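# Place the carton on the raised block inside tape

## Task

Set the carton down on top of the raised block so that no part of it extends beyond the outer edge of the blue tape outline, with the carton's long side parallel to the outline's long side and the same face pointing up as it did at the beginning.

## Robot and tools

Robot: two arms, left_arm and right_arm. Each carries an identical five-finger right hand, so hand axes and numbers mean the same on both (they are not mirrored). Bases sit near (-0.018, +0.461, +0.075) m for left_arm and (+0.038, -0.455, +0.075) m for right_arm.

Frame: the scene frame has its origin at table-top height, halfway between the arms' nominal bases. +z is up, +x points out over the table, and left_arm is on the +y side. Camera image sides do not match arm names. Reported positions and orientations may be off by a few cm.

Hand point: a point fixed to the palm, about 0.05 m in front of it and 0.15 m from the wrist flange along the fingers. Its +z runs along the straight fingers (they reach 0.06 to 0.07 m past it), +y points out of the palm, +x runs across the palm away from the thumb. A bracket on the little-finger side of the wrist can bump things. With fingers level, the wrist can hang below the hand point and reach the table first.

The row: every motion command is a row of 28 numbers, each in [-1, 1]. First left_arm: dx, dy, dz, rx, ry, rz, then little, ring, middle, index, thumb_bend, thumb_turn, force_limit, speed. Then the same 14 for right_arm. Both arms must always be filled in.
- dx, dy, dz: an offset (not a pose) from that arm's Hand target as it stands when the action or move starts, along scene axes; 1.0 = 0.6 m.
- rx, ry, rz: one rotation vector, an offset turn about the Hand target's position; 1.0 = 180 degrees. Commanded orientation is clipped to within 32 degrees of the measured one each step.
- Six hand numbers are absolute motor targets: -1 open/straight, +1 closed/curled; thumb_turn -1 beside the palm, +1 opposite the fingers. Closed fingers stop short of the palm. With the thumb turned in, the hand grips things about 0.035 to 0.065 m thick.
- force_limit: -1 about 0 N up to +1 about 10 N at the fingertip (15 N for thumb motors). speed: -1 nearly still, full speed from +0.48 up. For a soft grip use speed -0.94 or lower.
There is no 'no change' value: to leave a hand alone, resend the last eight numbers actually carried out for it; if none yet, send its hand_measured, hand_force_limit and hand_speed. Six zero pose numbers re-request the current Hand target.

Tools:
- execute_actions(actions, cameras): actions is a list of actions; each action is up to 15 rows, one per 1/30 s step, with a short table holding its last row. All rows of an action count from the pose at that action's start, so repeating an offset moves further. cameras: list of names, ["all"], [] or null; images come only if asked or if actions is empty.
- move(target, speed, blend, stop_force, zero, blocking, cameras): straight-line motion of each hand point toward its offset. target is one 28-number row or a list of up to 15 rows, all counted from the same starting Hand targets. speed in m/s, 0.002 to 3.2 (default 0.25), one per target allowed; turns are limited to twice that in rad/s. blend in m rounds corners of a list (0 = stop at each). stop_force in N, 4 to 120, shared by both arms: an arm's path ends when it feels that much push against its motion; not usable with blocking=false, unreliable when the hand turns, and leave it out when backing off a contact. zero (only with stop_force): true re-zeros first. blocking=false returns after about 0.5 s while the move runs. Moves do not avoid obstacles or the other arm and stop after 10 s. The result adds a 'move:' line: done, off_target, moving, held or fault, plus limits=paced (pose clipped) or limits=held (a check withheld steps).
- wait(seconds 0 to 10, cameras): lets time pass with commands held.
- stop(cameras): brakes a running move.
- zoom_image(camera, region): camera is cam_high, cam_low, cam_left_wrist or cam_right_wrist; region [x0, y0, x1, y1] pixels from the top-left, at most 504 by 504.
- show_instructions(): shows the reference page.
- zero_wrist_force(arm): tares that arm's wrist sensor.
- finished_scene(scene=1): ends the scene for good.

Results: end_effector_position (m), end_effector_quat_wxyz and velocities in the scene frame; Hand target (the base for next offsets; the hand often settles a bit short of it); Joint positions, velocities and torques; Wrist force and torque in the hand's own axes plus the peak since last shown; hand_measured, hand_stopped_by (moving, target, force, stalled, fault), hand_load_n (positive pushes a finger open; a lost grip shows as load near 0), hand_force_limit, hand_speed; motor temperatures and MOTOR HOT warnings.

Avoid: a net force around 150 N or joint contact torque over limits (elbow 141, wrists 50.7 N m) causes a 10 s arm stop; overheating to 85 C stops an arm for 30 to 60 s. Arms are stiff, so aiming even slightly past a firm contact can fault; come in slowly. Do not let the arms or hands press on each other. Avoid passing near an arm's own base. Do not drop or fling the carton, let it leave the table, or release it while moving. The carton may be nudged by outside pushes; check it is settled before finishing.

Each tool is called by a JSON object that holds its "method" and its "body", one argument or row to a line.

Reference images:

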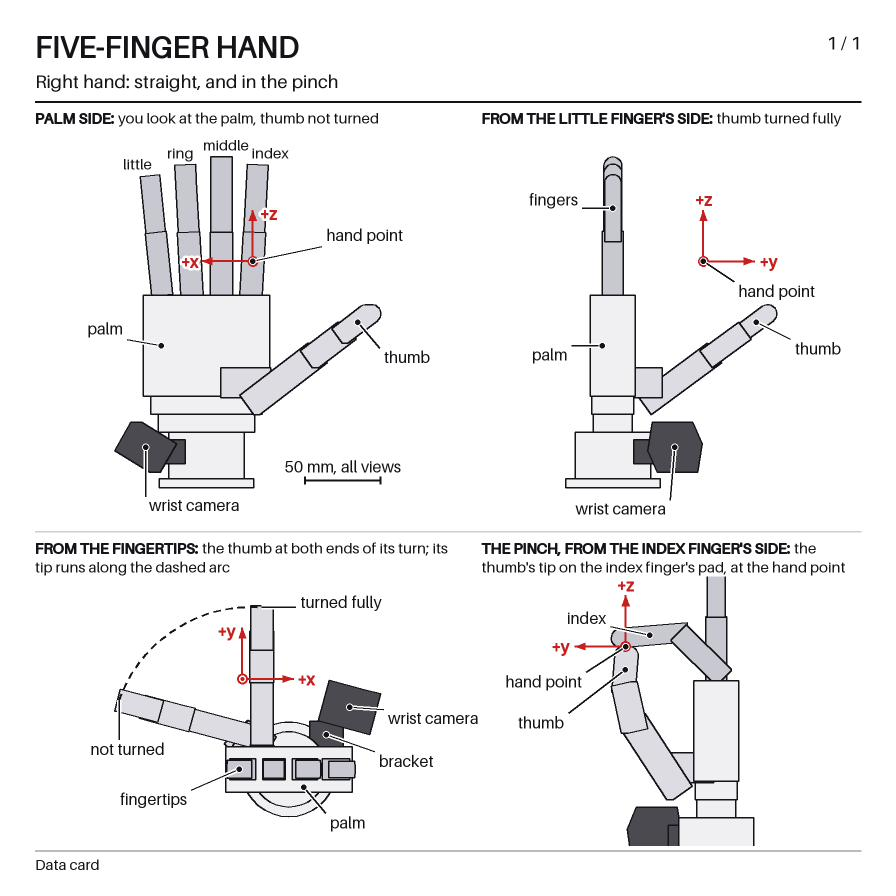

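## Session

{"method": "execute_actions", "body": {
  "actions": []
}}

Scene clock: 0.00 s.
left_arm: end_effector_position=(+0.6261, +0.2158, +0.2770) hand_measured=(-1.000, -1.000, -1.000, -1.000, -1.000, -1.000) hand_load_n=(+0.0, +0.0, +0.0, +0.0, +0.0, +0.0) hand_stopped_by=(target, target, target, target, target, target) hand_force_limit=0.00 hand_speed=-0.80 end_effector_quat_wxyz=(+0.130, +0.187, +0.925, +0.305) | right_arm: end_effector_position=(+0.6638, -0.5055, +0.2097) hand_measured=(-1.000, -1.000, -1.000, -1.000, -1.000, -1.000) hand_load_n=(+0.0, +0.0, +0.0, +0.0, +0.0, +0.0) hand_stopped_by=(target, target, target, target, target, target) hand_force_limit=0.00 hand_speed=-0.80 end_effector_quat_wxyz=(-0.256, +0.416, -0.524, +0.698)
Joint positions: left_arm=[-0.929 -1.038 1.744 1.135 0.945 -2.215] | right_arm=[-0.226 -1.468 2.526 -1.168 1.872 -3.494]
Joint velocities: within noise
Joint torques (N m): no reading
Motor temperatures (°C): left_arm=[30 29 27 40 43 37] | right_arm=[33 40 35 39 43 37]
Wrist force (N): no reading
Wrist torque (N m): no reading
Wrist force, peak (N): no reading
Hand target: left_arm +0.6261, +0.2158, +0.2770; +0.130, +0.187, +0.925, +0.305 | right_arm +0.6638, -0.5055, +0.2097; -0.256, +0.416, -0.524, +0.698

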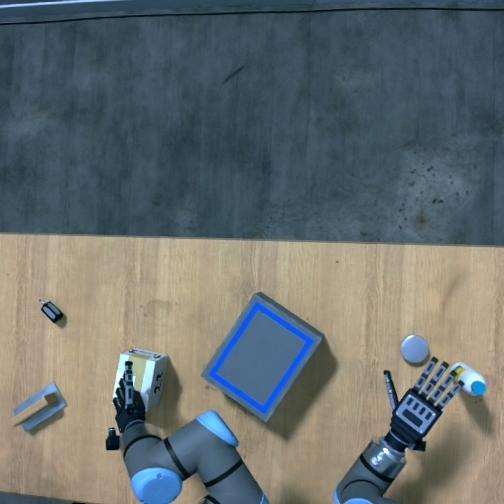

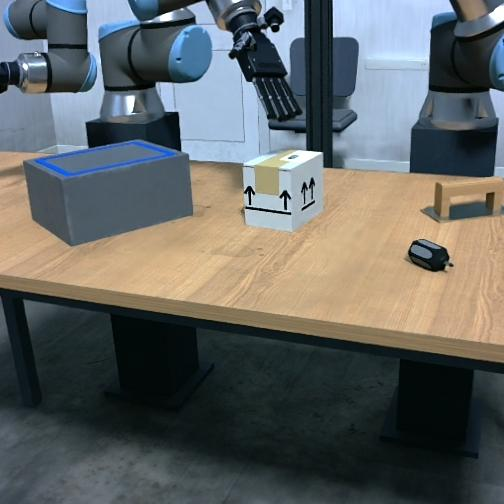

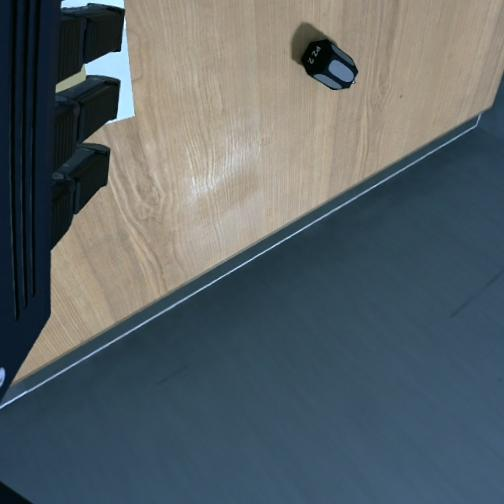

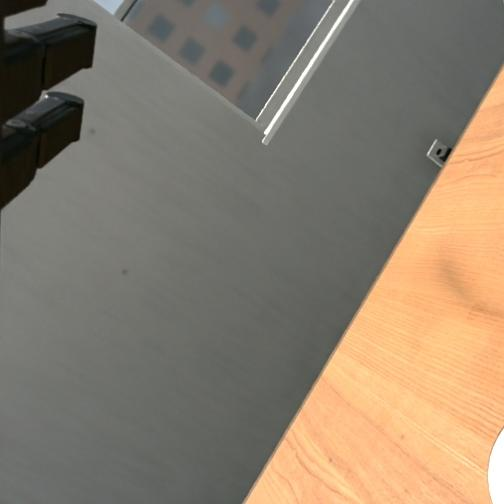

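{"method": "zoom_image", "body": {
  "camera": "cam_high",
  "region": [80, 270, 340, 500]
}}

{"method": "zoom_image", "body": {
  "camera": "cam_low",
  "region": [10, 120, 350, 260]
}}

Scaled by 1.938 from the camera's 504x504 image, which has a finer 720x720 frame.

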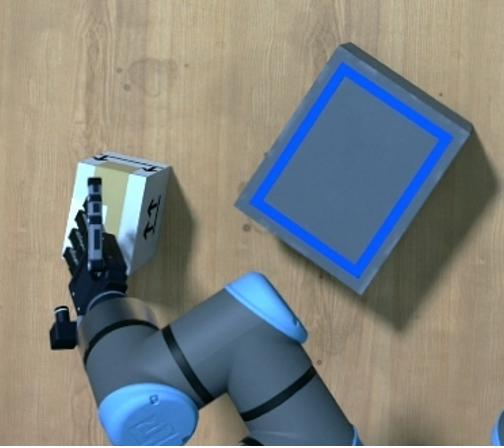

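Scaled by 1.482 from the camera's 504x504 image, which has a finer 720x720 frame.

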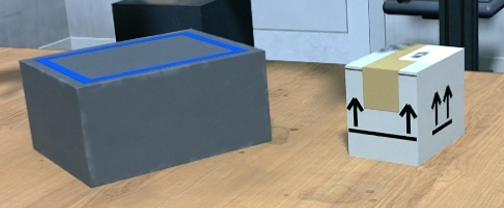

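{"method": "move", "body": {
  "target": [-0.25, 0.35, 0.25, 0,0,0, -1,-1,-1,-1,-1,-1, 0, -0.8, 0,0,0,0,0,0, -1,-1,-1,-1,-1,-1, 0, -0.8],
  "cameras": ["all"]
}}

Scene clock: 15.37 s.
left_arm: end_effector_position=(+0.4762, +0.4257, +0.4270) hand_measured=(-1.000, -1.000, -1.000, -1.000, -1.000, -1.000) hand_load_n=(+0.0, +0.0, +0.0, +0.0, +0.0, +0.0) hand_stopped_by=(target, target, target, target, target, target) hand_force_limit=0.00 hand_speed=-0.80 end_effector_quat_wxyz=(+0.130, +0.187, +0.925, +0.305) | right_arm: end_effector_position=(+0.6638, -0.5055, +0.2097) hand_measured=(-1.000, -1.000, -1.000, -1.000, -1.000, -1.000) hand_load_n=(+0.0, +0.0, +0.0, +0.0, +0.0, +0.0) hand_stopped_by=(target, target, target, target, target, target) hand_force_limit=0.00 hand_speed=-0.80 end_effector_quat_wxyz=(-0.256, +0.416, -0.524, +0.698)
Joint positions: left_arm=[-0.932 -1.563 2.128 1.278 0.946 -2.219] | right_arm=[-0.226 -1.468 2.526 -1.168 1.872 -3.494]
Joint torques (N m): left_arm=[8.56 -50.76 -33.18 1.58 1.78 1.82] | right_arm=[-1.38 -33.86 -24.28 -2.05 0.49 -0.22]
Wrist force (N): left_arm=[-0.2 0.3 0.0] | right_arm=[-0.1 -0.3 0.7]
Wrist torque (N m): left_arm=[0.06 0.05 0.16] | right_arm=[-0.07 0.00 -0.01]
Wrist force, peak (N): left_arm=[1.9 2.3 -0.3] | right_arm=[-0.3 0.1 0.7]
Hand target: left_arm +0.4761, +0.4258, +0.4270; +0.130, +0.187, +0.925, +0.305 | right_arm +0.6638, -0.5055, +0.2097; -0.256, +0.416, -0.524, +0.698
Off the commanded pose: left_arm 0.000 m, 0 deg | right_arm 0.000 m, 0 deg.
move: done

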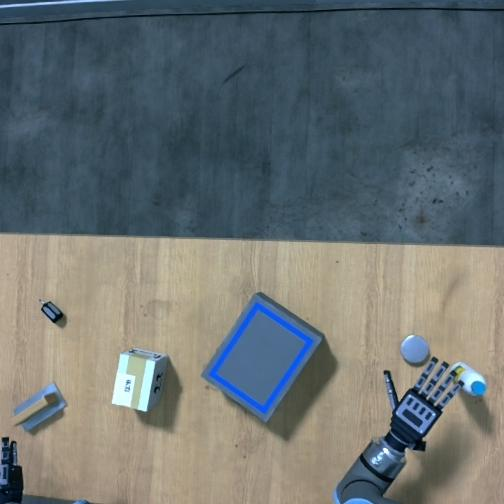

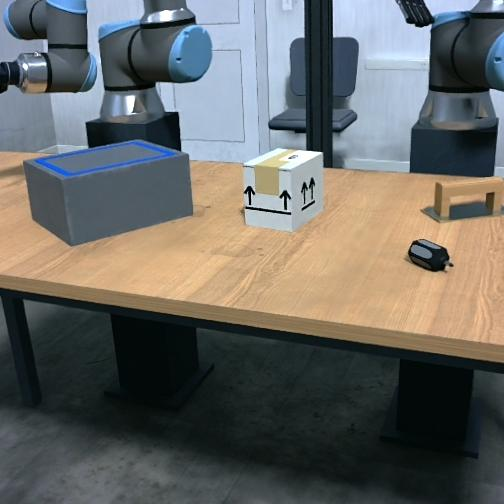

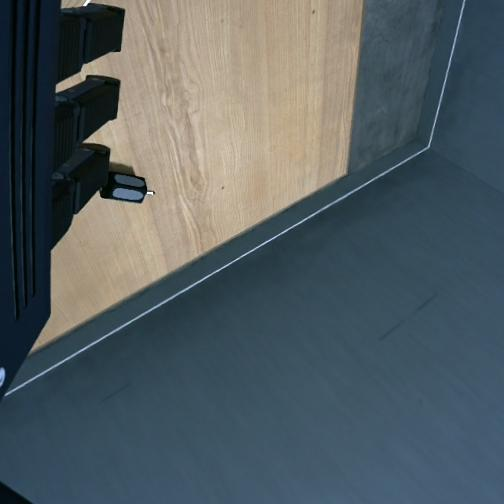

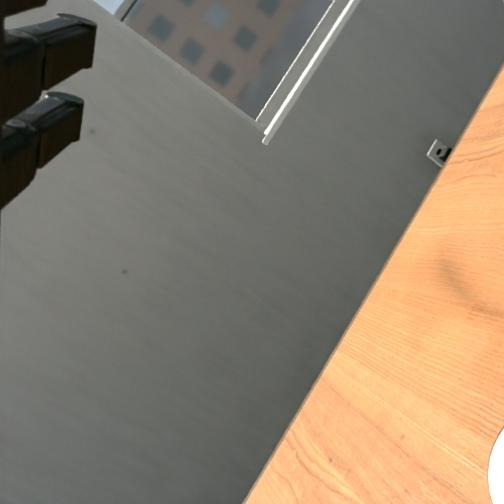

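{"method": "zoom_image", "body": {
  "camera": "cam_high",
  "region": [90, 330, 190, 430]
}}

{"method": "zoom_image", "body": {
  "camera": "cam_low",
  "region": [220, 130, 350, 250]
}}

{"method": "zoom_image", "body": {
  "camera": "cam_high",
  "region": [190, 280, 340, 430]
}}

Scaled by 5.040 from the camera's 504x504 image, which has a finer 720x720 frame.

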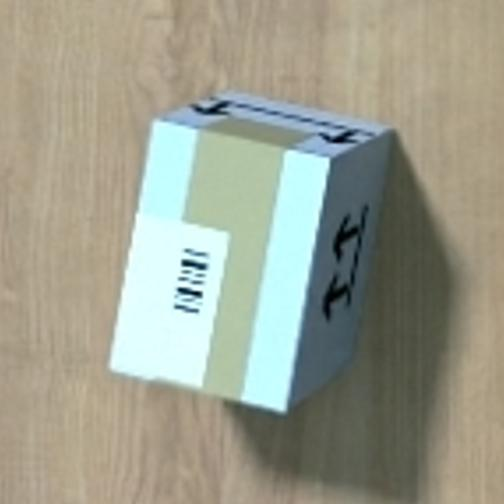

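Scaled by 3.877 from the camera's 504x504 image, which has a finer 720x720 frame.

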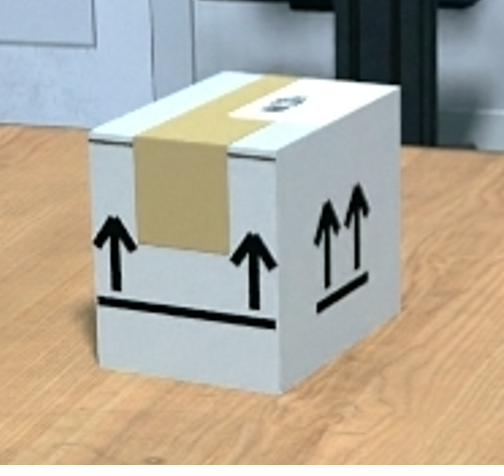

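Scaled by 3.360 from the camera's 504x504 image, which has a finer 720x720 frame.

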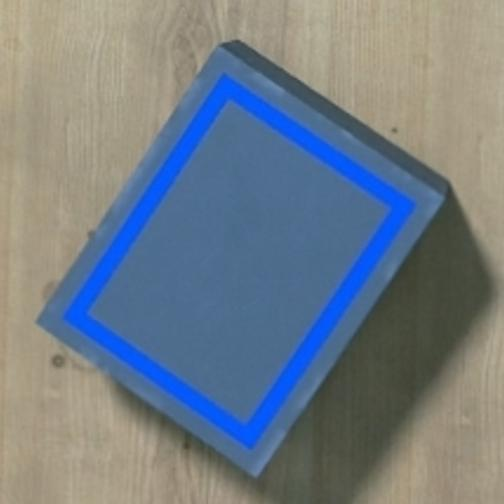

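{"method": "zoom_image", "body": {
  "camera": "cam_high",
  "region": [0, 420, 84, 504]
}}

{"method": "zoom_image", "body": {
  "camera": "cam_high",
  "region": [370, 330, 504, 464]
}}

Scaled by 6.000 from the camera's 504x504 image, which has a finer 720x720 frame.

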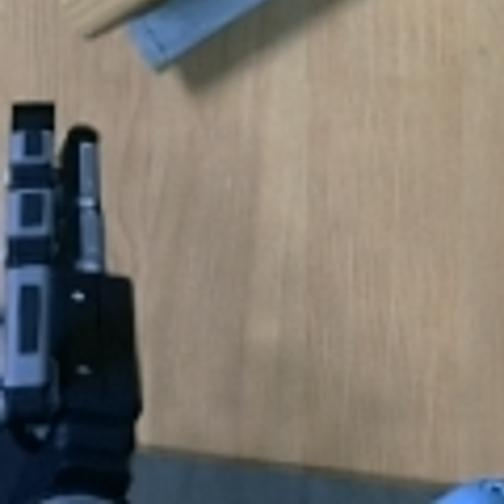

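Scaled by 3.761 from the camera's 504x504 image, which has a finer 720x720 frame.

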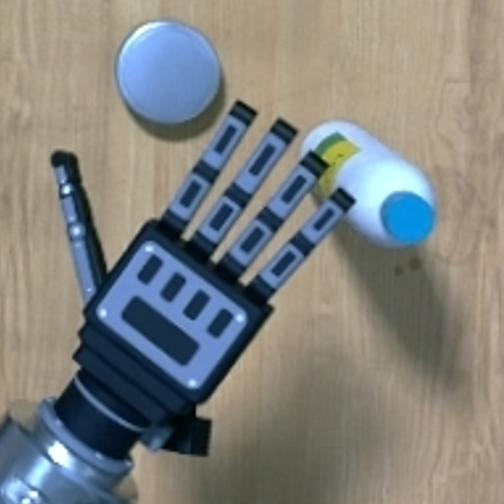

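{"method": "move", "body": {
  "target": [0.04, 0.0, 0.05, 0.3763, 0.1764, -0.7712, -1,-1,-1,-1,-1,-1, 0, -0.8, -0.133,0.2,0.383,0.5565,0.1490,-0.3575, -1,-1,-1,-1,-1,-1, 0, -0.8],
  "speed": 0.4,
  "cameras": ["all"]
}}

Scene clock: 87.80 s.
left_arm: end_effector_position=(+0.5001, +0.4259, +0.4570) hand_measured=(-1.000, -1.000, -1.000, -1.000, -1.000, -1.000) hand_load_n=(+0.0, +0.0, +0.0, +0.0, +0.0, +0.0) hand_stopped_by=(target, target, target, target, target, target) hand_force_limit=0.00 hand_speed=-0.80 end_effector_quat_wxyz=(+0.027, +0.950, -0.085, +0.300) | right_arm: end_effector_position=(+0.5840, -0.3856, +0.4395) hand_measured=(-1.000, -1.000, -1.000, -1.000, -1.000, -1.000) hand_load_n=(+0.0, +0.0, +0.0, +0.0, +0.0, +0.0) hand_stopped_by=(target, target, target, target, target, target) hand_force_limit=0.00 hand_speed=-0.80 end_effector_quat_wxyz=(+0.000, +0.090, +0.996, +0.000)
Joint positions: left_arm=[-0.301 -1.731 1.905 0.79 1.485 1.449] | right_arm=[-0.302 -1.496 1.781 1.286 1.571 -1.712]
Joint torques (N m): left_arm=[-13.74 -31.11 -39.06 -1.23 -3.66 2.48] | right_arm=[11.44 -40.82 -23.63 1.51 -1.24 -0.94]
Wrist force (N): left_arm=[-1.3 1.4 -0.2] | right_arm=[2.1 -0.5 -1.2]
Wrist torque (N m): left_arm=[0.24 0.17 0.03] | right_arm=[-0.33 -0.15 0.15]
Wrist force, peak (N): left_arm=[-2.2 0.6 -0.9] | right_arm=[2.6 -0.7 -1.6]
Hand target: left_arm +0.5001, +0.4258, +0.4570; +0.027, +0.950, -0.085, +0.300 | right_arm +0.5840, -0.3855, +0.4395; +0.000, +0.090, +0.996, +0.000
Off the commanded pose: left_arm 0.000 m, 0 deg | right_arm 0.000 m, 0 deg.
move: done

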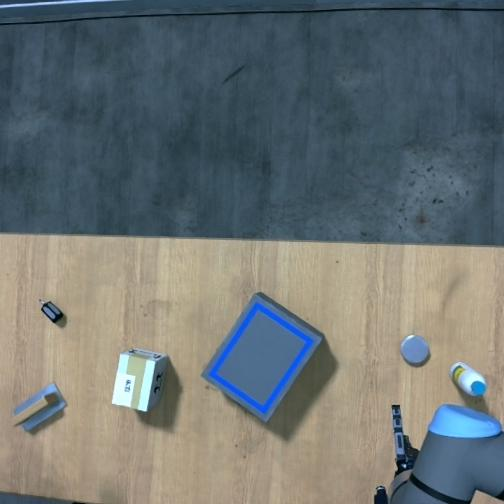

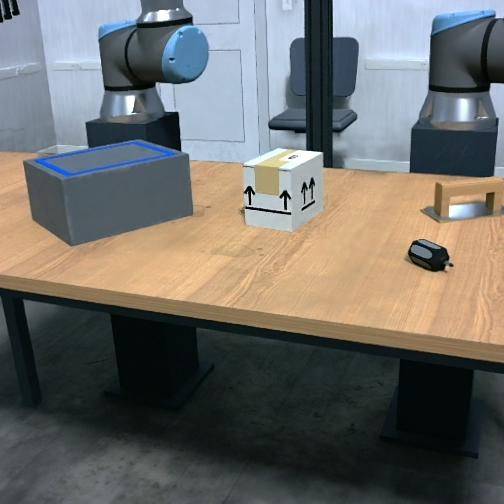

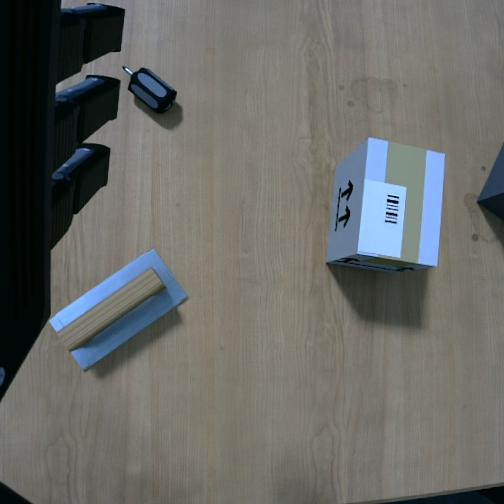

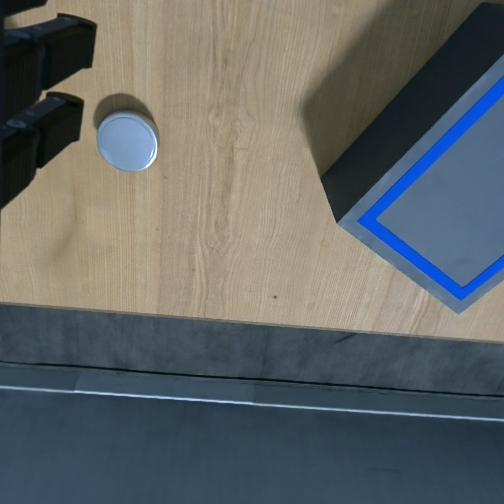

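{"method": "move", "body": {
  "target": [0.108, -0.2417, -0.4167, 0,0,0, -1,-1,-1,-1,-1,-1, 0, -0.8, 0.027,0.725,-0.15,0,0,0, -1,-1,-1,-1,-1,-1, 0, -0.8],
  "speed": 0.3,
  "cameras": ["all"]
}}

Scene clock: 95.87 s.
left_arm: end_effector_position=(+0.5649, +0.2809, +0.2070) hand_measured=(-1.000, -1.000, -1.000, -1.000, -1.000, -1.000) hand_load_n=(+0.0, +0.0, +0.0, +0.0, +0.0, +0.0) hand_stopped_by=(target, target, target, target, target, target) hand_force_limit=0.00 hand_speed=-0.80 end_effector_quat_wxyz=(+0.027, +0.950, -0.085, +0.300) | right_arm: end_effector_position=(+0.6002, +0.0494, +0.3495) hand_measured=(-1.000, -1.000, -1.000, -1.000, -1.000, -1.000) hand_load_n=(+0.0, +0.0, +0.0, +0.0, +0.0, +0.0) hand_stopped_by=(target, target, target, target, target, target) hand_force_limit=0.00 hand_speed=-0.80 end_effector_quat_wxyz=(+0.000, +0.090, +0.996, +0.000)
Joint positions: left_arm=[-0.553 -1.413 2.078 0.333 1.344 1.237] | right_arm=[0.476 -1.15 1.505 1.216 1.571 -0.934]
Joint torques (N m): left_arm=[2.49 -35.42 -39.76 2.67 4.32 3.01] | right_arm=[15.03 -62.3 -37.28 1.53 1.12 1.4]
Wrist force (N): left_arm=[-1.8 1.3 0.0] | right_arm=[1.7 -0.5 -1.5]
Wrist torque (N m): left_arm=[0.26 0.20 -0.20] | right_arm=[-0.29 -0.07 0.21]
Wrist force, peak (N): left_arm=[-2.0 2.0 1.7] | right_arm=[1.4 -3.0 -1.8]
Hand target: left_arm +0.5649, +0.2808, +0.2070; +0.027, +0.950, -0.085, +0.300 | right_arm +0.6002, +0.0495, +0.3495; +0.000, +0.090, +0.996, +0.000
Off the commanded pose: left_arm 0.000 m, 0 deg | right_arm 0.000 m, 0 deg.
move: done

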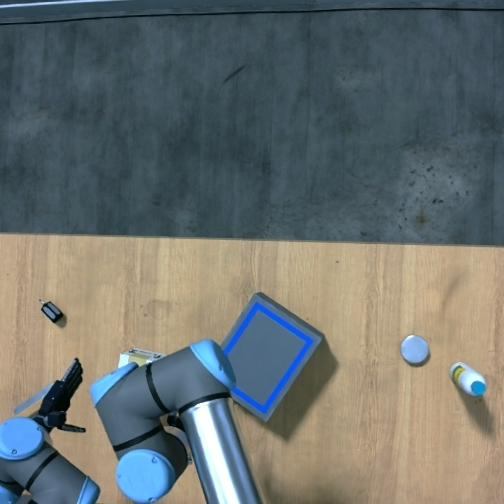

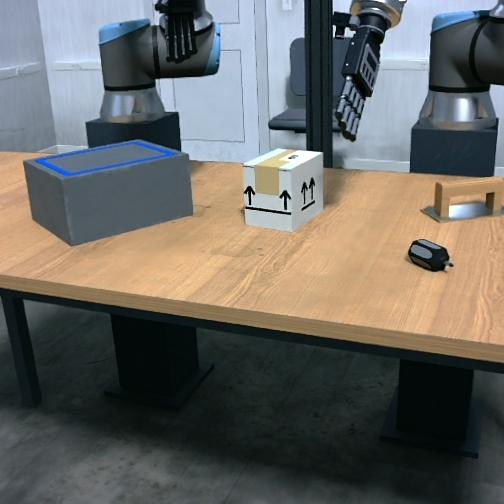

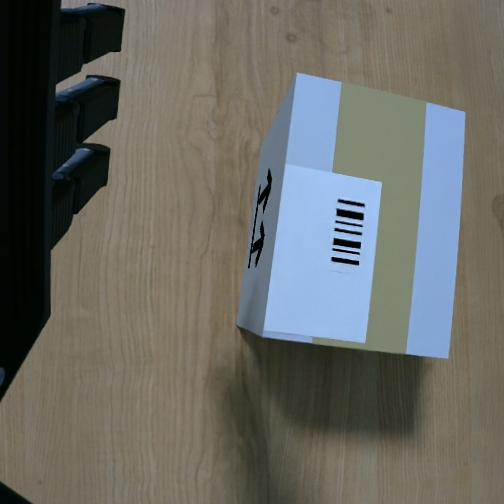

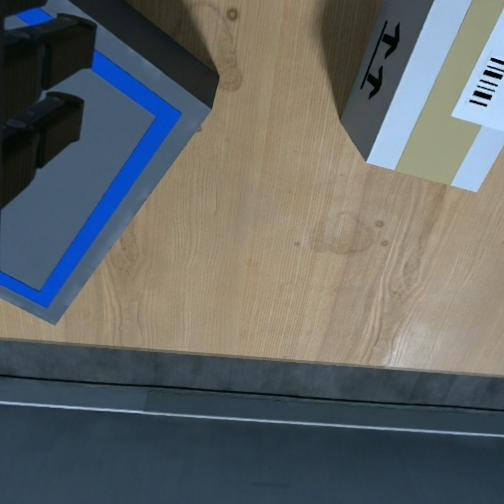

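{"method": "move", "body": {
  "target": [0, 0, -0.1867, 0,0,0, -1,-1,-1,-1,-1,-1, 0, -0.8, 0.0067,0.135,-0.25,0,0,0, -1,-1,-1,-1,-1,-1, 0, -0.8],
  "speed": 0.2,
  "cameras": ["all"],
  "stop_force": 10
}}

Scene clock: 102.83 s.
left_arm: end_effector_position=(+0.5649, +0.2808, +0.0950) hand_measured=(-1.000, -1.000, -1.000, -1.000, -1.000, -1.000) hand_load_n=(+0.0, +0.0, +0.0, +0.0, +0.0, +0.0) hand_stopped_by=(target, target, target, target, target, target) hand_force_limit=0.00 hand_speed=-0.80 end_effector_quat_wxyz=(+0.027, +0.950, -0.085, +0.300) | right_arm: end_effector_position=(+0.6042, +0.1305, +0.1995) hand_measured=(-1.000, -1.000, -1.000, -1.000, -1.000, -1.000) hand_load_n=(+0.0, +0.0, +0.0, +0.0, +0.0, +0.0) hand_stopped_by=(target, target, target, target, target, target) hand_force_limit=0.00 hand_speed=-0.80 end_effector_quat_wxyz=(+0.000, +0.090, +0.996, +0.000)
Joint positions: left_arm=[-0.553 -1.263 2.151 0.11 1.344 1.237] | right_arm=[0.575 -0.955 1.487 1.039 1.571 -0.835]
Joint torques (N m): left_arm=[8.7 -41.82 -32.75 -1.42 0.17 2.91] | right_arm=[-18.02 -67.05 -21.53 8.1 2.71 -0.78]
Wrist force (N): left_arm=[-1.6 1.7 -0.4] | right_arm=[1.6 -0.8 -1.2]
Wrist torque (N m): left_arm=[0.33 0.20 -0.18] | right_arm=[-0.36 -0.04 0.12]
Wrist force, peak (N): left_arm=[-2.5 1.4 1.0] | right_arm=[1.2 -1.5 -3.8]
Hand target: left_arm +0.5649, +0.2808, +0.0950; +0.027, +0.950, -0.085, +0.300 | right_arm +0.6042, +0.1305, +0.1995; +0.000, +0.090, +0.996, +0.000
Off the commanded pose: left_arm 0.000 m, 0 deg | right_arm 0.000 m, 0 deg.
move: done

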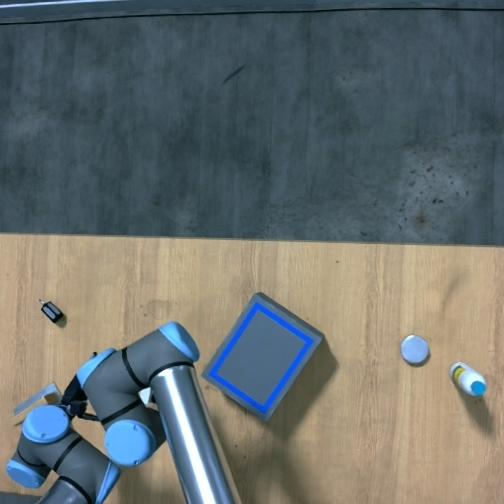

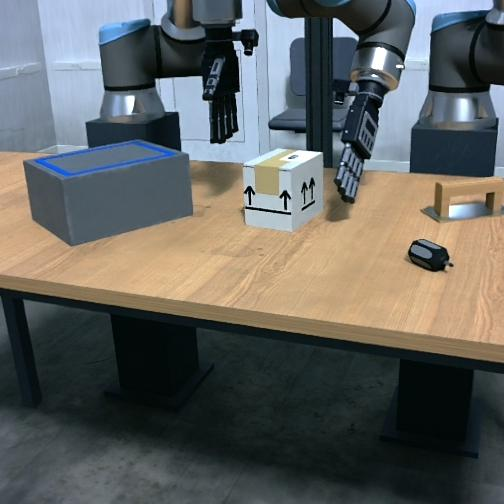

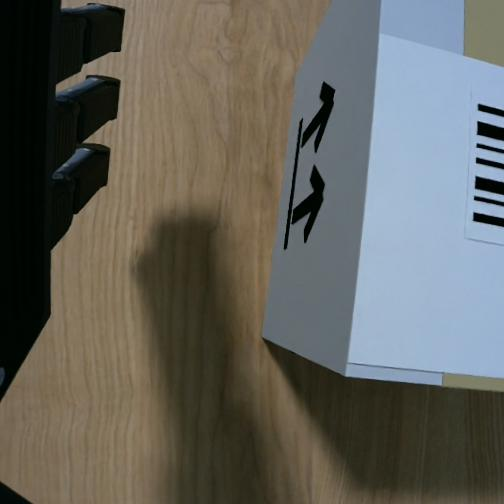

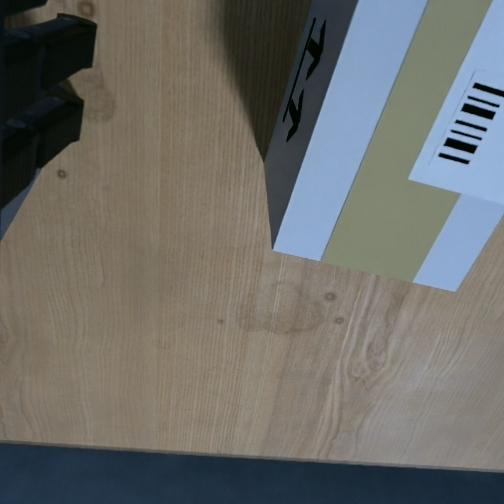

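{"method": "zoom_image", "body": {
  "camera": "cam_low",
  "region": [190, 80, 400, 250]
}}

{"method": "zoom_image", "body": {
  "camera": "cam_high",
  "region": [0, 320, 220, 504]
}}

Scaled by 2.400 from the camera's 504x504 image, which has a finer 720x720 frame.

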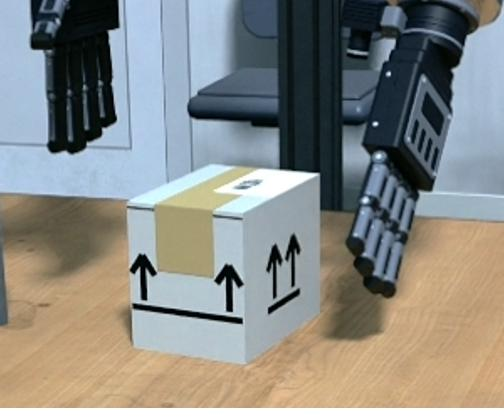

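Scaled by 2.291 from the camera's 504x504 image, which has a finer 720x720 frame.

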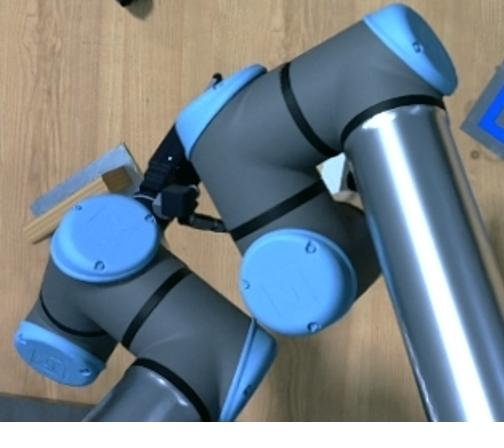

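{"method": "move", "body": {
  "target": [
    [0,0,0, 0,0,0, -1,-1,-1,-1,-1,-1, 0, -0.8, 0.034,0,-0.1825,0,0,0, -1,-1,-1,-1,-1,-1, 0, -0.8],
    [-0.0143,-0.0967,-0.0167, 0,0,0, -1,-1,-1,-1,-1,-1, 0, -0.8, 0.034,0.0825,-0.1825,0,0,0, -1,-1,-1,-1,-1,-1, 0, -0.8]
  ],
  "speed": 0.1,
  "cameras": ["all"],
  "stop_force": 8
}}

Scene clock: 138.37 s.
left_arm: end_effector_position=(+0.5564, +0.2228, +0.0850) hand_measured=(-1.000, -1.000, -1.000, -1.000, -1.000, -1.000) hand_load_n=(+0.0, +0.0, +0.0, +0.0, +0.0, +0.0) hand_stopped_by=(target, target, target, target, target, target) hand_force_limit=0.00 hand_speed=-0.80 end_effector_quat_wxyz=(+0.027, +0.950, -0.085, +0.300) | right_arm: end_effector_position=(+0.6246, +0.1800, +0.0900) hand_measured=(-1.000, -1.000, -1.000, -1.000, -1.000, -1.000) hand_load_n=(+0.0, +0.0, +0.0, +0.0, +0.0, +0.0) hand_stopped_by=(target, target, target, target, target, target) hand_force_limit=0.00 hand_speed=-0.80 end_effector_quat_wxyz=(+0.000, +0.090, +0.996, +0.000)
Joint positions: left_arm=[-0.669 -1.233 2.14 0.116 1.283 1.136] | right_arm=[0.615 -0.787 1.408 0.95 1.571 -0.795]
Joint torques (N m): left_arm=[-13.18 -69.42 -18.93 -1.69 3.81 -1.63] | right_arm=[-15.83 -103.31 -20.27 0 1.1 -1.35]
Wrist force (N): left_arm=[-1.5 1.7 -0.5] | right_arm=[1.8 -0.4 -1.5]
Wrist torque (N m): left_arm=[0.35 0.21 -0.18] | right_arm=[-0.30 -0.12 0.12]
Wrist force, peak (N): left_arm=[-1.4 3.1 0.2] | right_arm=[2.0 -0.4 -2.7]
Hand target: left_arm +0.5564, +0.2228, +0.0850; +0.027, +0.950, -0.085, +0.300 | right_arm +0.6246, +0.1800, +0.0900; +0.000, +0.090, +0.996, +0.000
Off the commanded pose: left_arm 0.000 m, 0 deg | right_arm 0.000 m, 0 deg.
move: done

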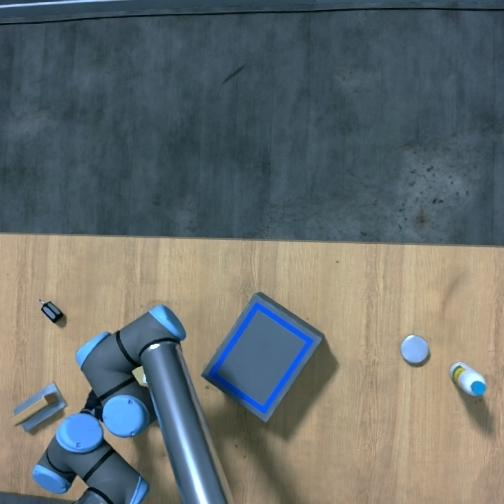

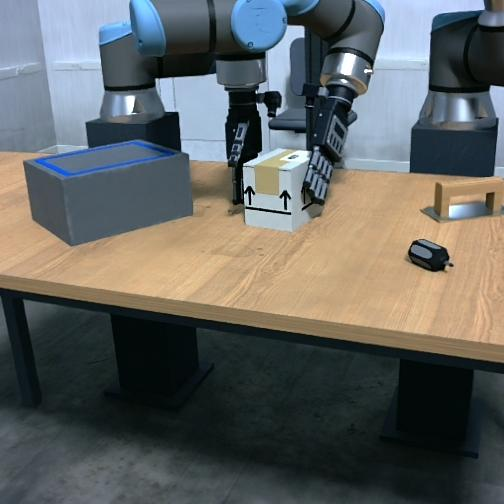

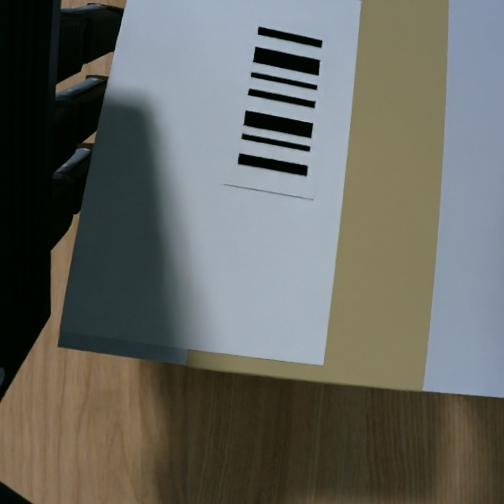

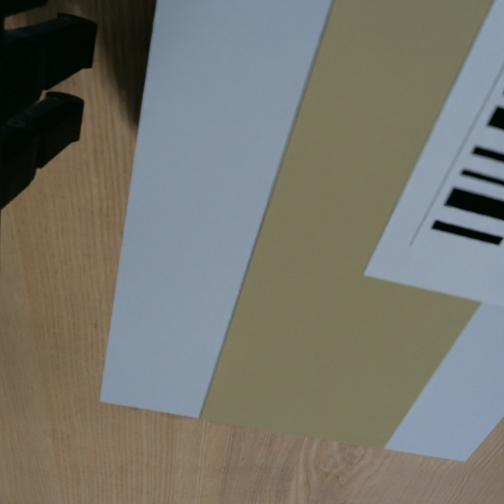

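{"method": "zoom_image", "body": {
  "camera": "cam_low",
  "region": [200, 80, 370, 240]
}}

{"method": "zoom_image", "body": {
  "camera": "cam_high",
  "region": [40, 300, 220, 480]
}}

Scaled by 2.965 from the camera's 504x504 image, which has a finer 720x720 frame.

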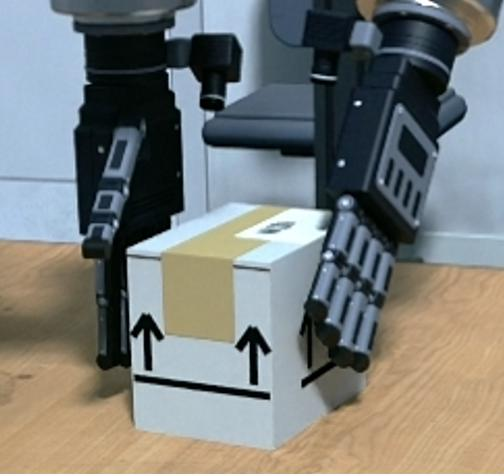

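Scaled by 2.800 from the camera's 504x504 image, which has a finer 720x720 frame.

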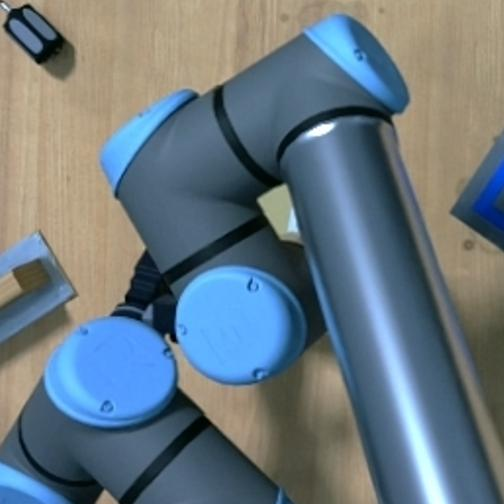

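{"method": "zoom_image", "body": {
  "camera": "cam_left_wrist",
  "region": [0, 0, 504, 504]
}}

{"method": "zoom_image", "body": {
  "camera": "cam_right_wrist",
  "region": [0, 0, 504, 504]
}}

Scaled by 1.000.

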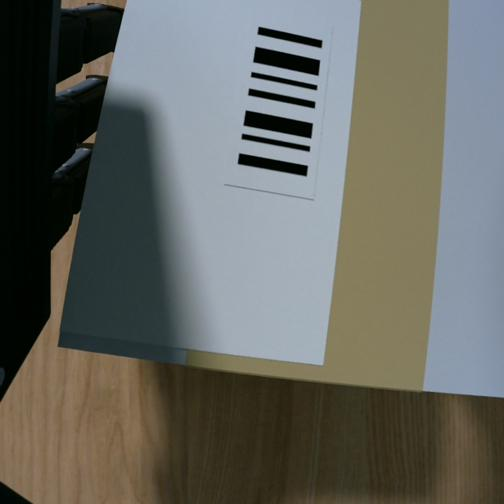

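Scaled by 1.000.

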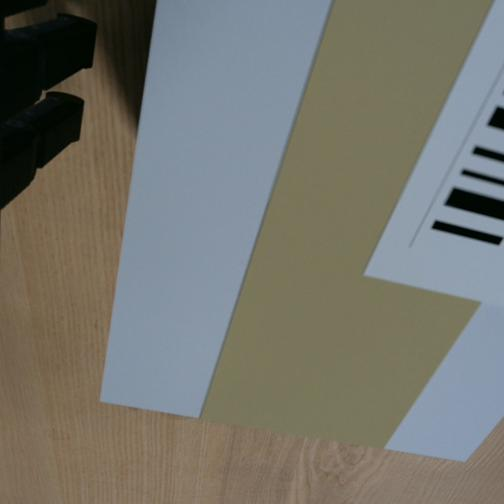

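{"method": "zero_wrist_force", "body": {
  "arm": "left_arm"
}}

{"method": "zero_wrist_force", "body": {
  "arm": "right_arm"
}}

{"method": "move", "body": {
  "target": [-0.0104,-0.0574,0, 0,0,0, -1,-1,-1,-1,-1,-1, 0, -0.8, 0.0104,0.0574,0,0,0,0, -1,-1,-1,-1,-1,-1, 0, -0.8],
  "speed": 0.01,
  "cameras": ["all"],
  "stop_force": 8
}}

Wrist force sensor zeroed.

Wrist force sensor zeroed.

Scene clock: 152.30 s.
left_arm: end_effector_position=(+0.5553, +0.2168, +0.0850) hand_measured=(-1.000, -1.000, -1.000, -1.000, -1.000, -1.000) hand_load_n=(+0.0, +0.0, +0.0, +0.0, +0.0, +0.0) hand_stopped_by=(target, target, target, target, target, target) hand_force_limit=0.00 hand_speed=-0.80 end_effector_quat_wxyz=(+0.027, +0.950, -0.085, +0.300) | right_arm: end_effector_position=(+0.6257, +0.1860, +0.0900) hand_measured=(-1.000, -1.000, -1.000, -1.000, -1.000, -1.000) hand_load_n=(+0.0, +0.0, -0.5, +0.0, +0.0, +0.0) hand_stopped_by=(target, target, target, target, target, target) hand_force_limit=0.00 hand_speed=-0.80 end_effector_quat_wxyz=(+0.000, +0.090, +0.996, +0.000)
Joint positions: left_arm=[-0.68 -1.231 2.138 0.12 1.277 1.126] | right_arm=[0.621 -0.779 1.394 0.956 1.571 -0.789]
Joint torques (N m): left_arm=[-5.89 -45.34 -29.39 4.96 -2.88 -1.29] | right_arm=[8.08 -86.09 -38.8 7.33 2.94 1]
Wrist force (N, zeroed by zero_wrist_force): left_arm=[0.1 -0.9 0.1] | right_arm=[-0.1 0.1 0.6]
Wrist torque (N m, zeroed by zero_wrist_force): left_arm=[-0.06 -0.03 0.25] | right_arm=[-0.03 0.00 -0.05]
Wrist force, peak (N, zeroed by zero_wrist_force): left_arm=[-0.5 -1.8 -0.2] | right_arm=[-1.2 0.0 0.2]
Hand target: left_arm +0.5553, +0.2168, +0.0850; +0.027, +0.950, -0.085, +0.300 (not the last commanded pose) | right_arm +0.6257, +0.1859, +0.0900; +0.000, +0.090, +0.996, +0.000 (not the last commanded pose)
Off the commanded pose: left_arm 0.029 m, 0 deg | right_arm 0.029 m, 0 deg.
move: held (left_arm, right_arm; a check stopped the path); limits=held
pose unreachable (left arm): on one or more control steps of this call, first in action 0 (counted from 0), this arm could not follow its commanded pose, so it was not sent that pose on those steps. It may still have moved: this result reports where it is.
cause: moving toward the commanded pose would bring a part of the arm too close to another arm (a part of this arm just beyond joint 4 (wrist 1) and a part of the right arm just beyond its joint 5 (wrist 2), along the way the arms are being sent, or toward where that arm still pushes).
pose unreachable (right arm): on one or more control steps of this call, first in action 0 (counted from 0), this arm could not follow its commanded pose, so it was not sent that pose on those steps. It may still have moved: this result reports where it is.
cause: moving toward the commanded pose would bring a part of the arm too close to another arm (a part of this arm just beyond joint 5 (wrist 2) and a part of the left arm just beyond its joint 4 (wrist 1), along the way the arms are being sent, or toward where that arm still pushes).

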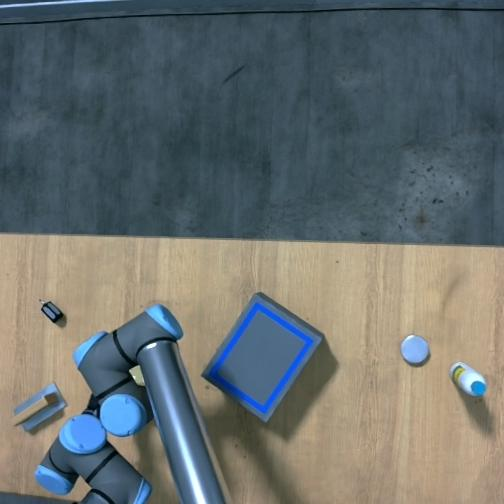

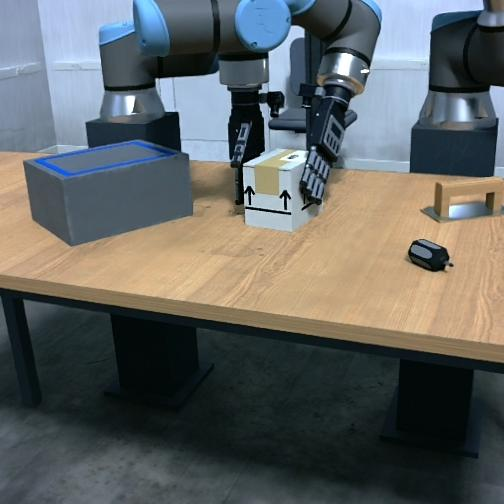

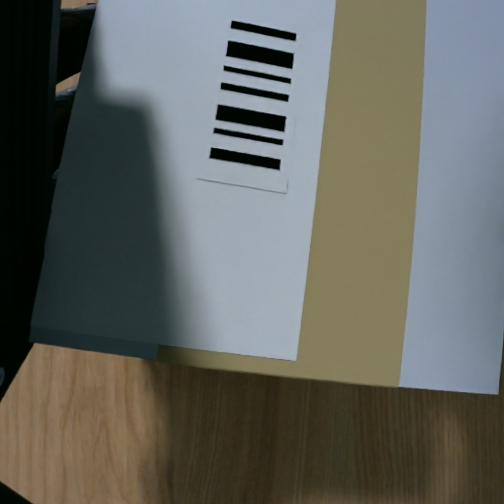

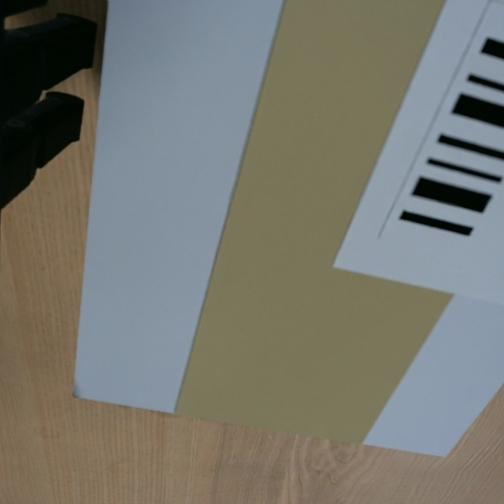

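{"method": "move", "body": {
  "target": [0,0,0, 0,0,0, -1,-1,-1,-1,-1,-1, 0, -0.8, 0.008,-0.0015,-0.008,0.0249,0.1367,0, -1,-1,-1,-1,-1,-1, 0, -0.8],
  "speed": 0.1,
  "cameras": ["all"]
}}

Scene clock: 158.10 s.
left_arm: end_effector_position=(+0.5553, +0.2168, +0.0850) hand_measured=(-1.000, -1.000, -1.000, -1.000, -1.000, -1.000) hand_load_n=(+0.0, +0.0, +0.0, +0.0, -0.5, +0.0) hand_stopped_by=(target, target, target, target, target, target) hand_force_limit=0.00 hand_speed=-0.80 end_effector_quat_wxyz=(+0.027, +0.950, -0.085, +0.300) | right_arm: end_effector_position=(+0.6307, +0.1850, +0.0852) hand_measured=(-1.000, -1.000, -1.000, -1.000, -1.000, -1.000) hand_load_n=(+0.0, +0.0, -0.5, +0.0, +0.0, +0.0) hand_stopped_by=(target, target, target, target, target, target) hand_force_limit=0.00 hand_speed=-0.80 end_effector_quat_wxyz=(-0.216, +0.088, +0.972, +0.020)
Joint positions: left_arm=[-0.68 -1.231 2.138 0.12 1.277 1.126] | right_arm=[0.522 -0.633 1.225 1.326 1.3 -0.935]
Joint torques (N m): left_arm=[9.37 -66.02 -19.17 -1.05 1.6 1.65] | right_arm=[15.55 -111.81 -19.59 0.26 2.72 2.17]
Wrist force (N, zeroed by zero_wrist_force): left_arm=[0.0 -0.9 0.4] | right_arm=[0.6 0.1 0.3]
Wrist torque (N m, zeroed by zero_wrist_force): left_arm=[-0.09 -0.05 0.26] | right_arm=[0.07 -0.04 0.04]
Wrist force, peak (N, zeroed by zero_wrist_force): left_arm=[0.3 -1.4 0.1] | right_arm=[-0.3 0.2 1.1]
Hand target: left_arm +0.5553, +0.2168, +0.0850; +0.027, +0.950, -0.085, +0.300 | right_arm +0.6305, +0.1850, +0.0852; -0.216, +0.088, +0.972, +0.020
Off the commanded pose: left_arm 0.000 m, 0 deg | right_arm 0.000 m, 0 deg.
move: done

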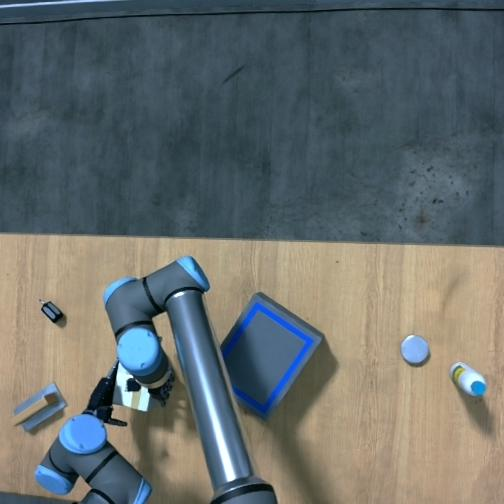

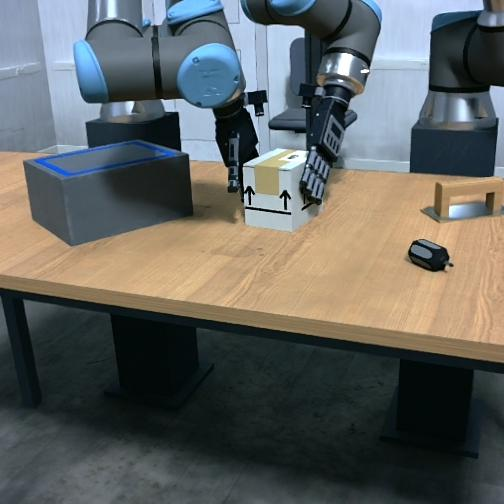

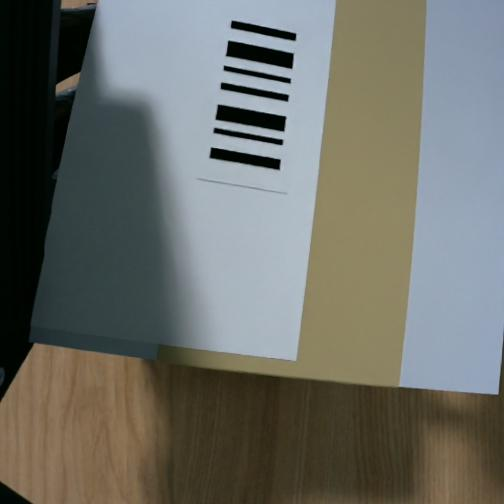

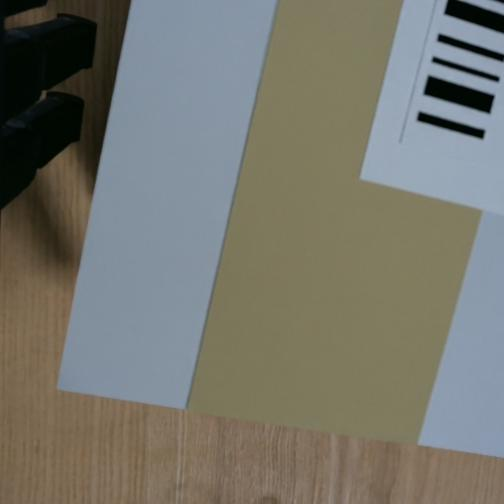

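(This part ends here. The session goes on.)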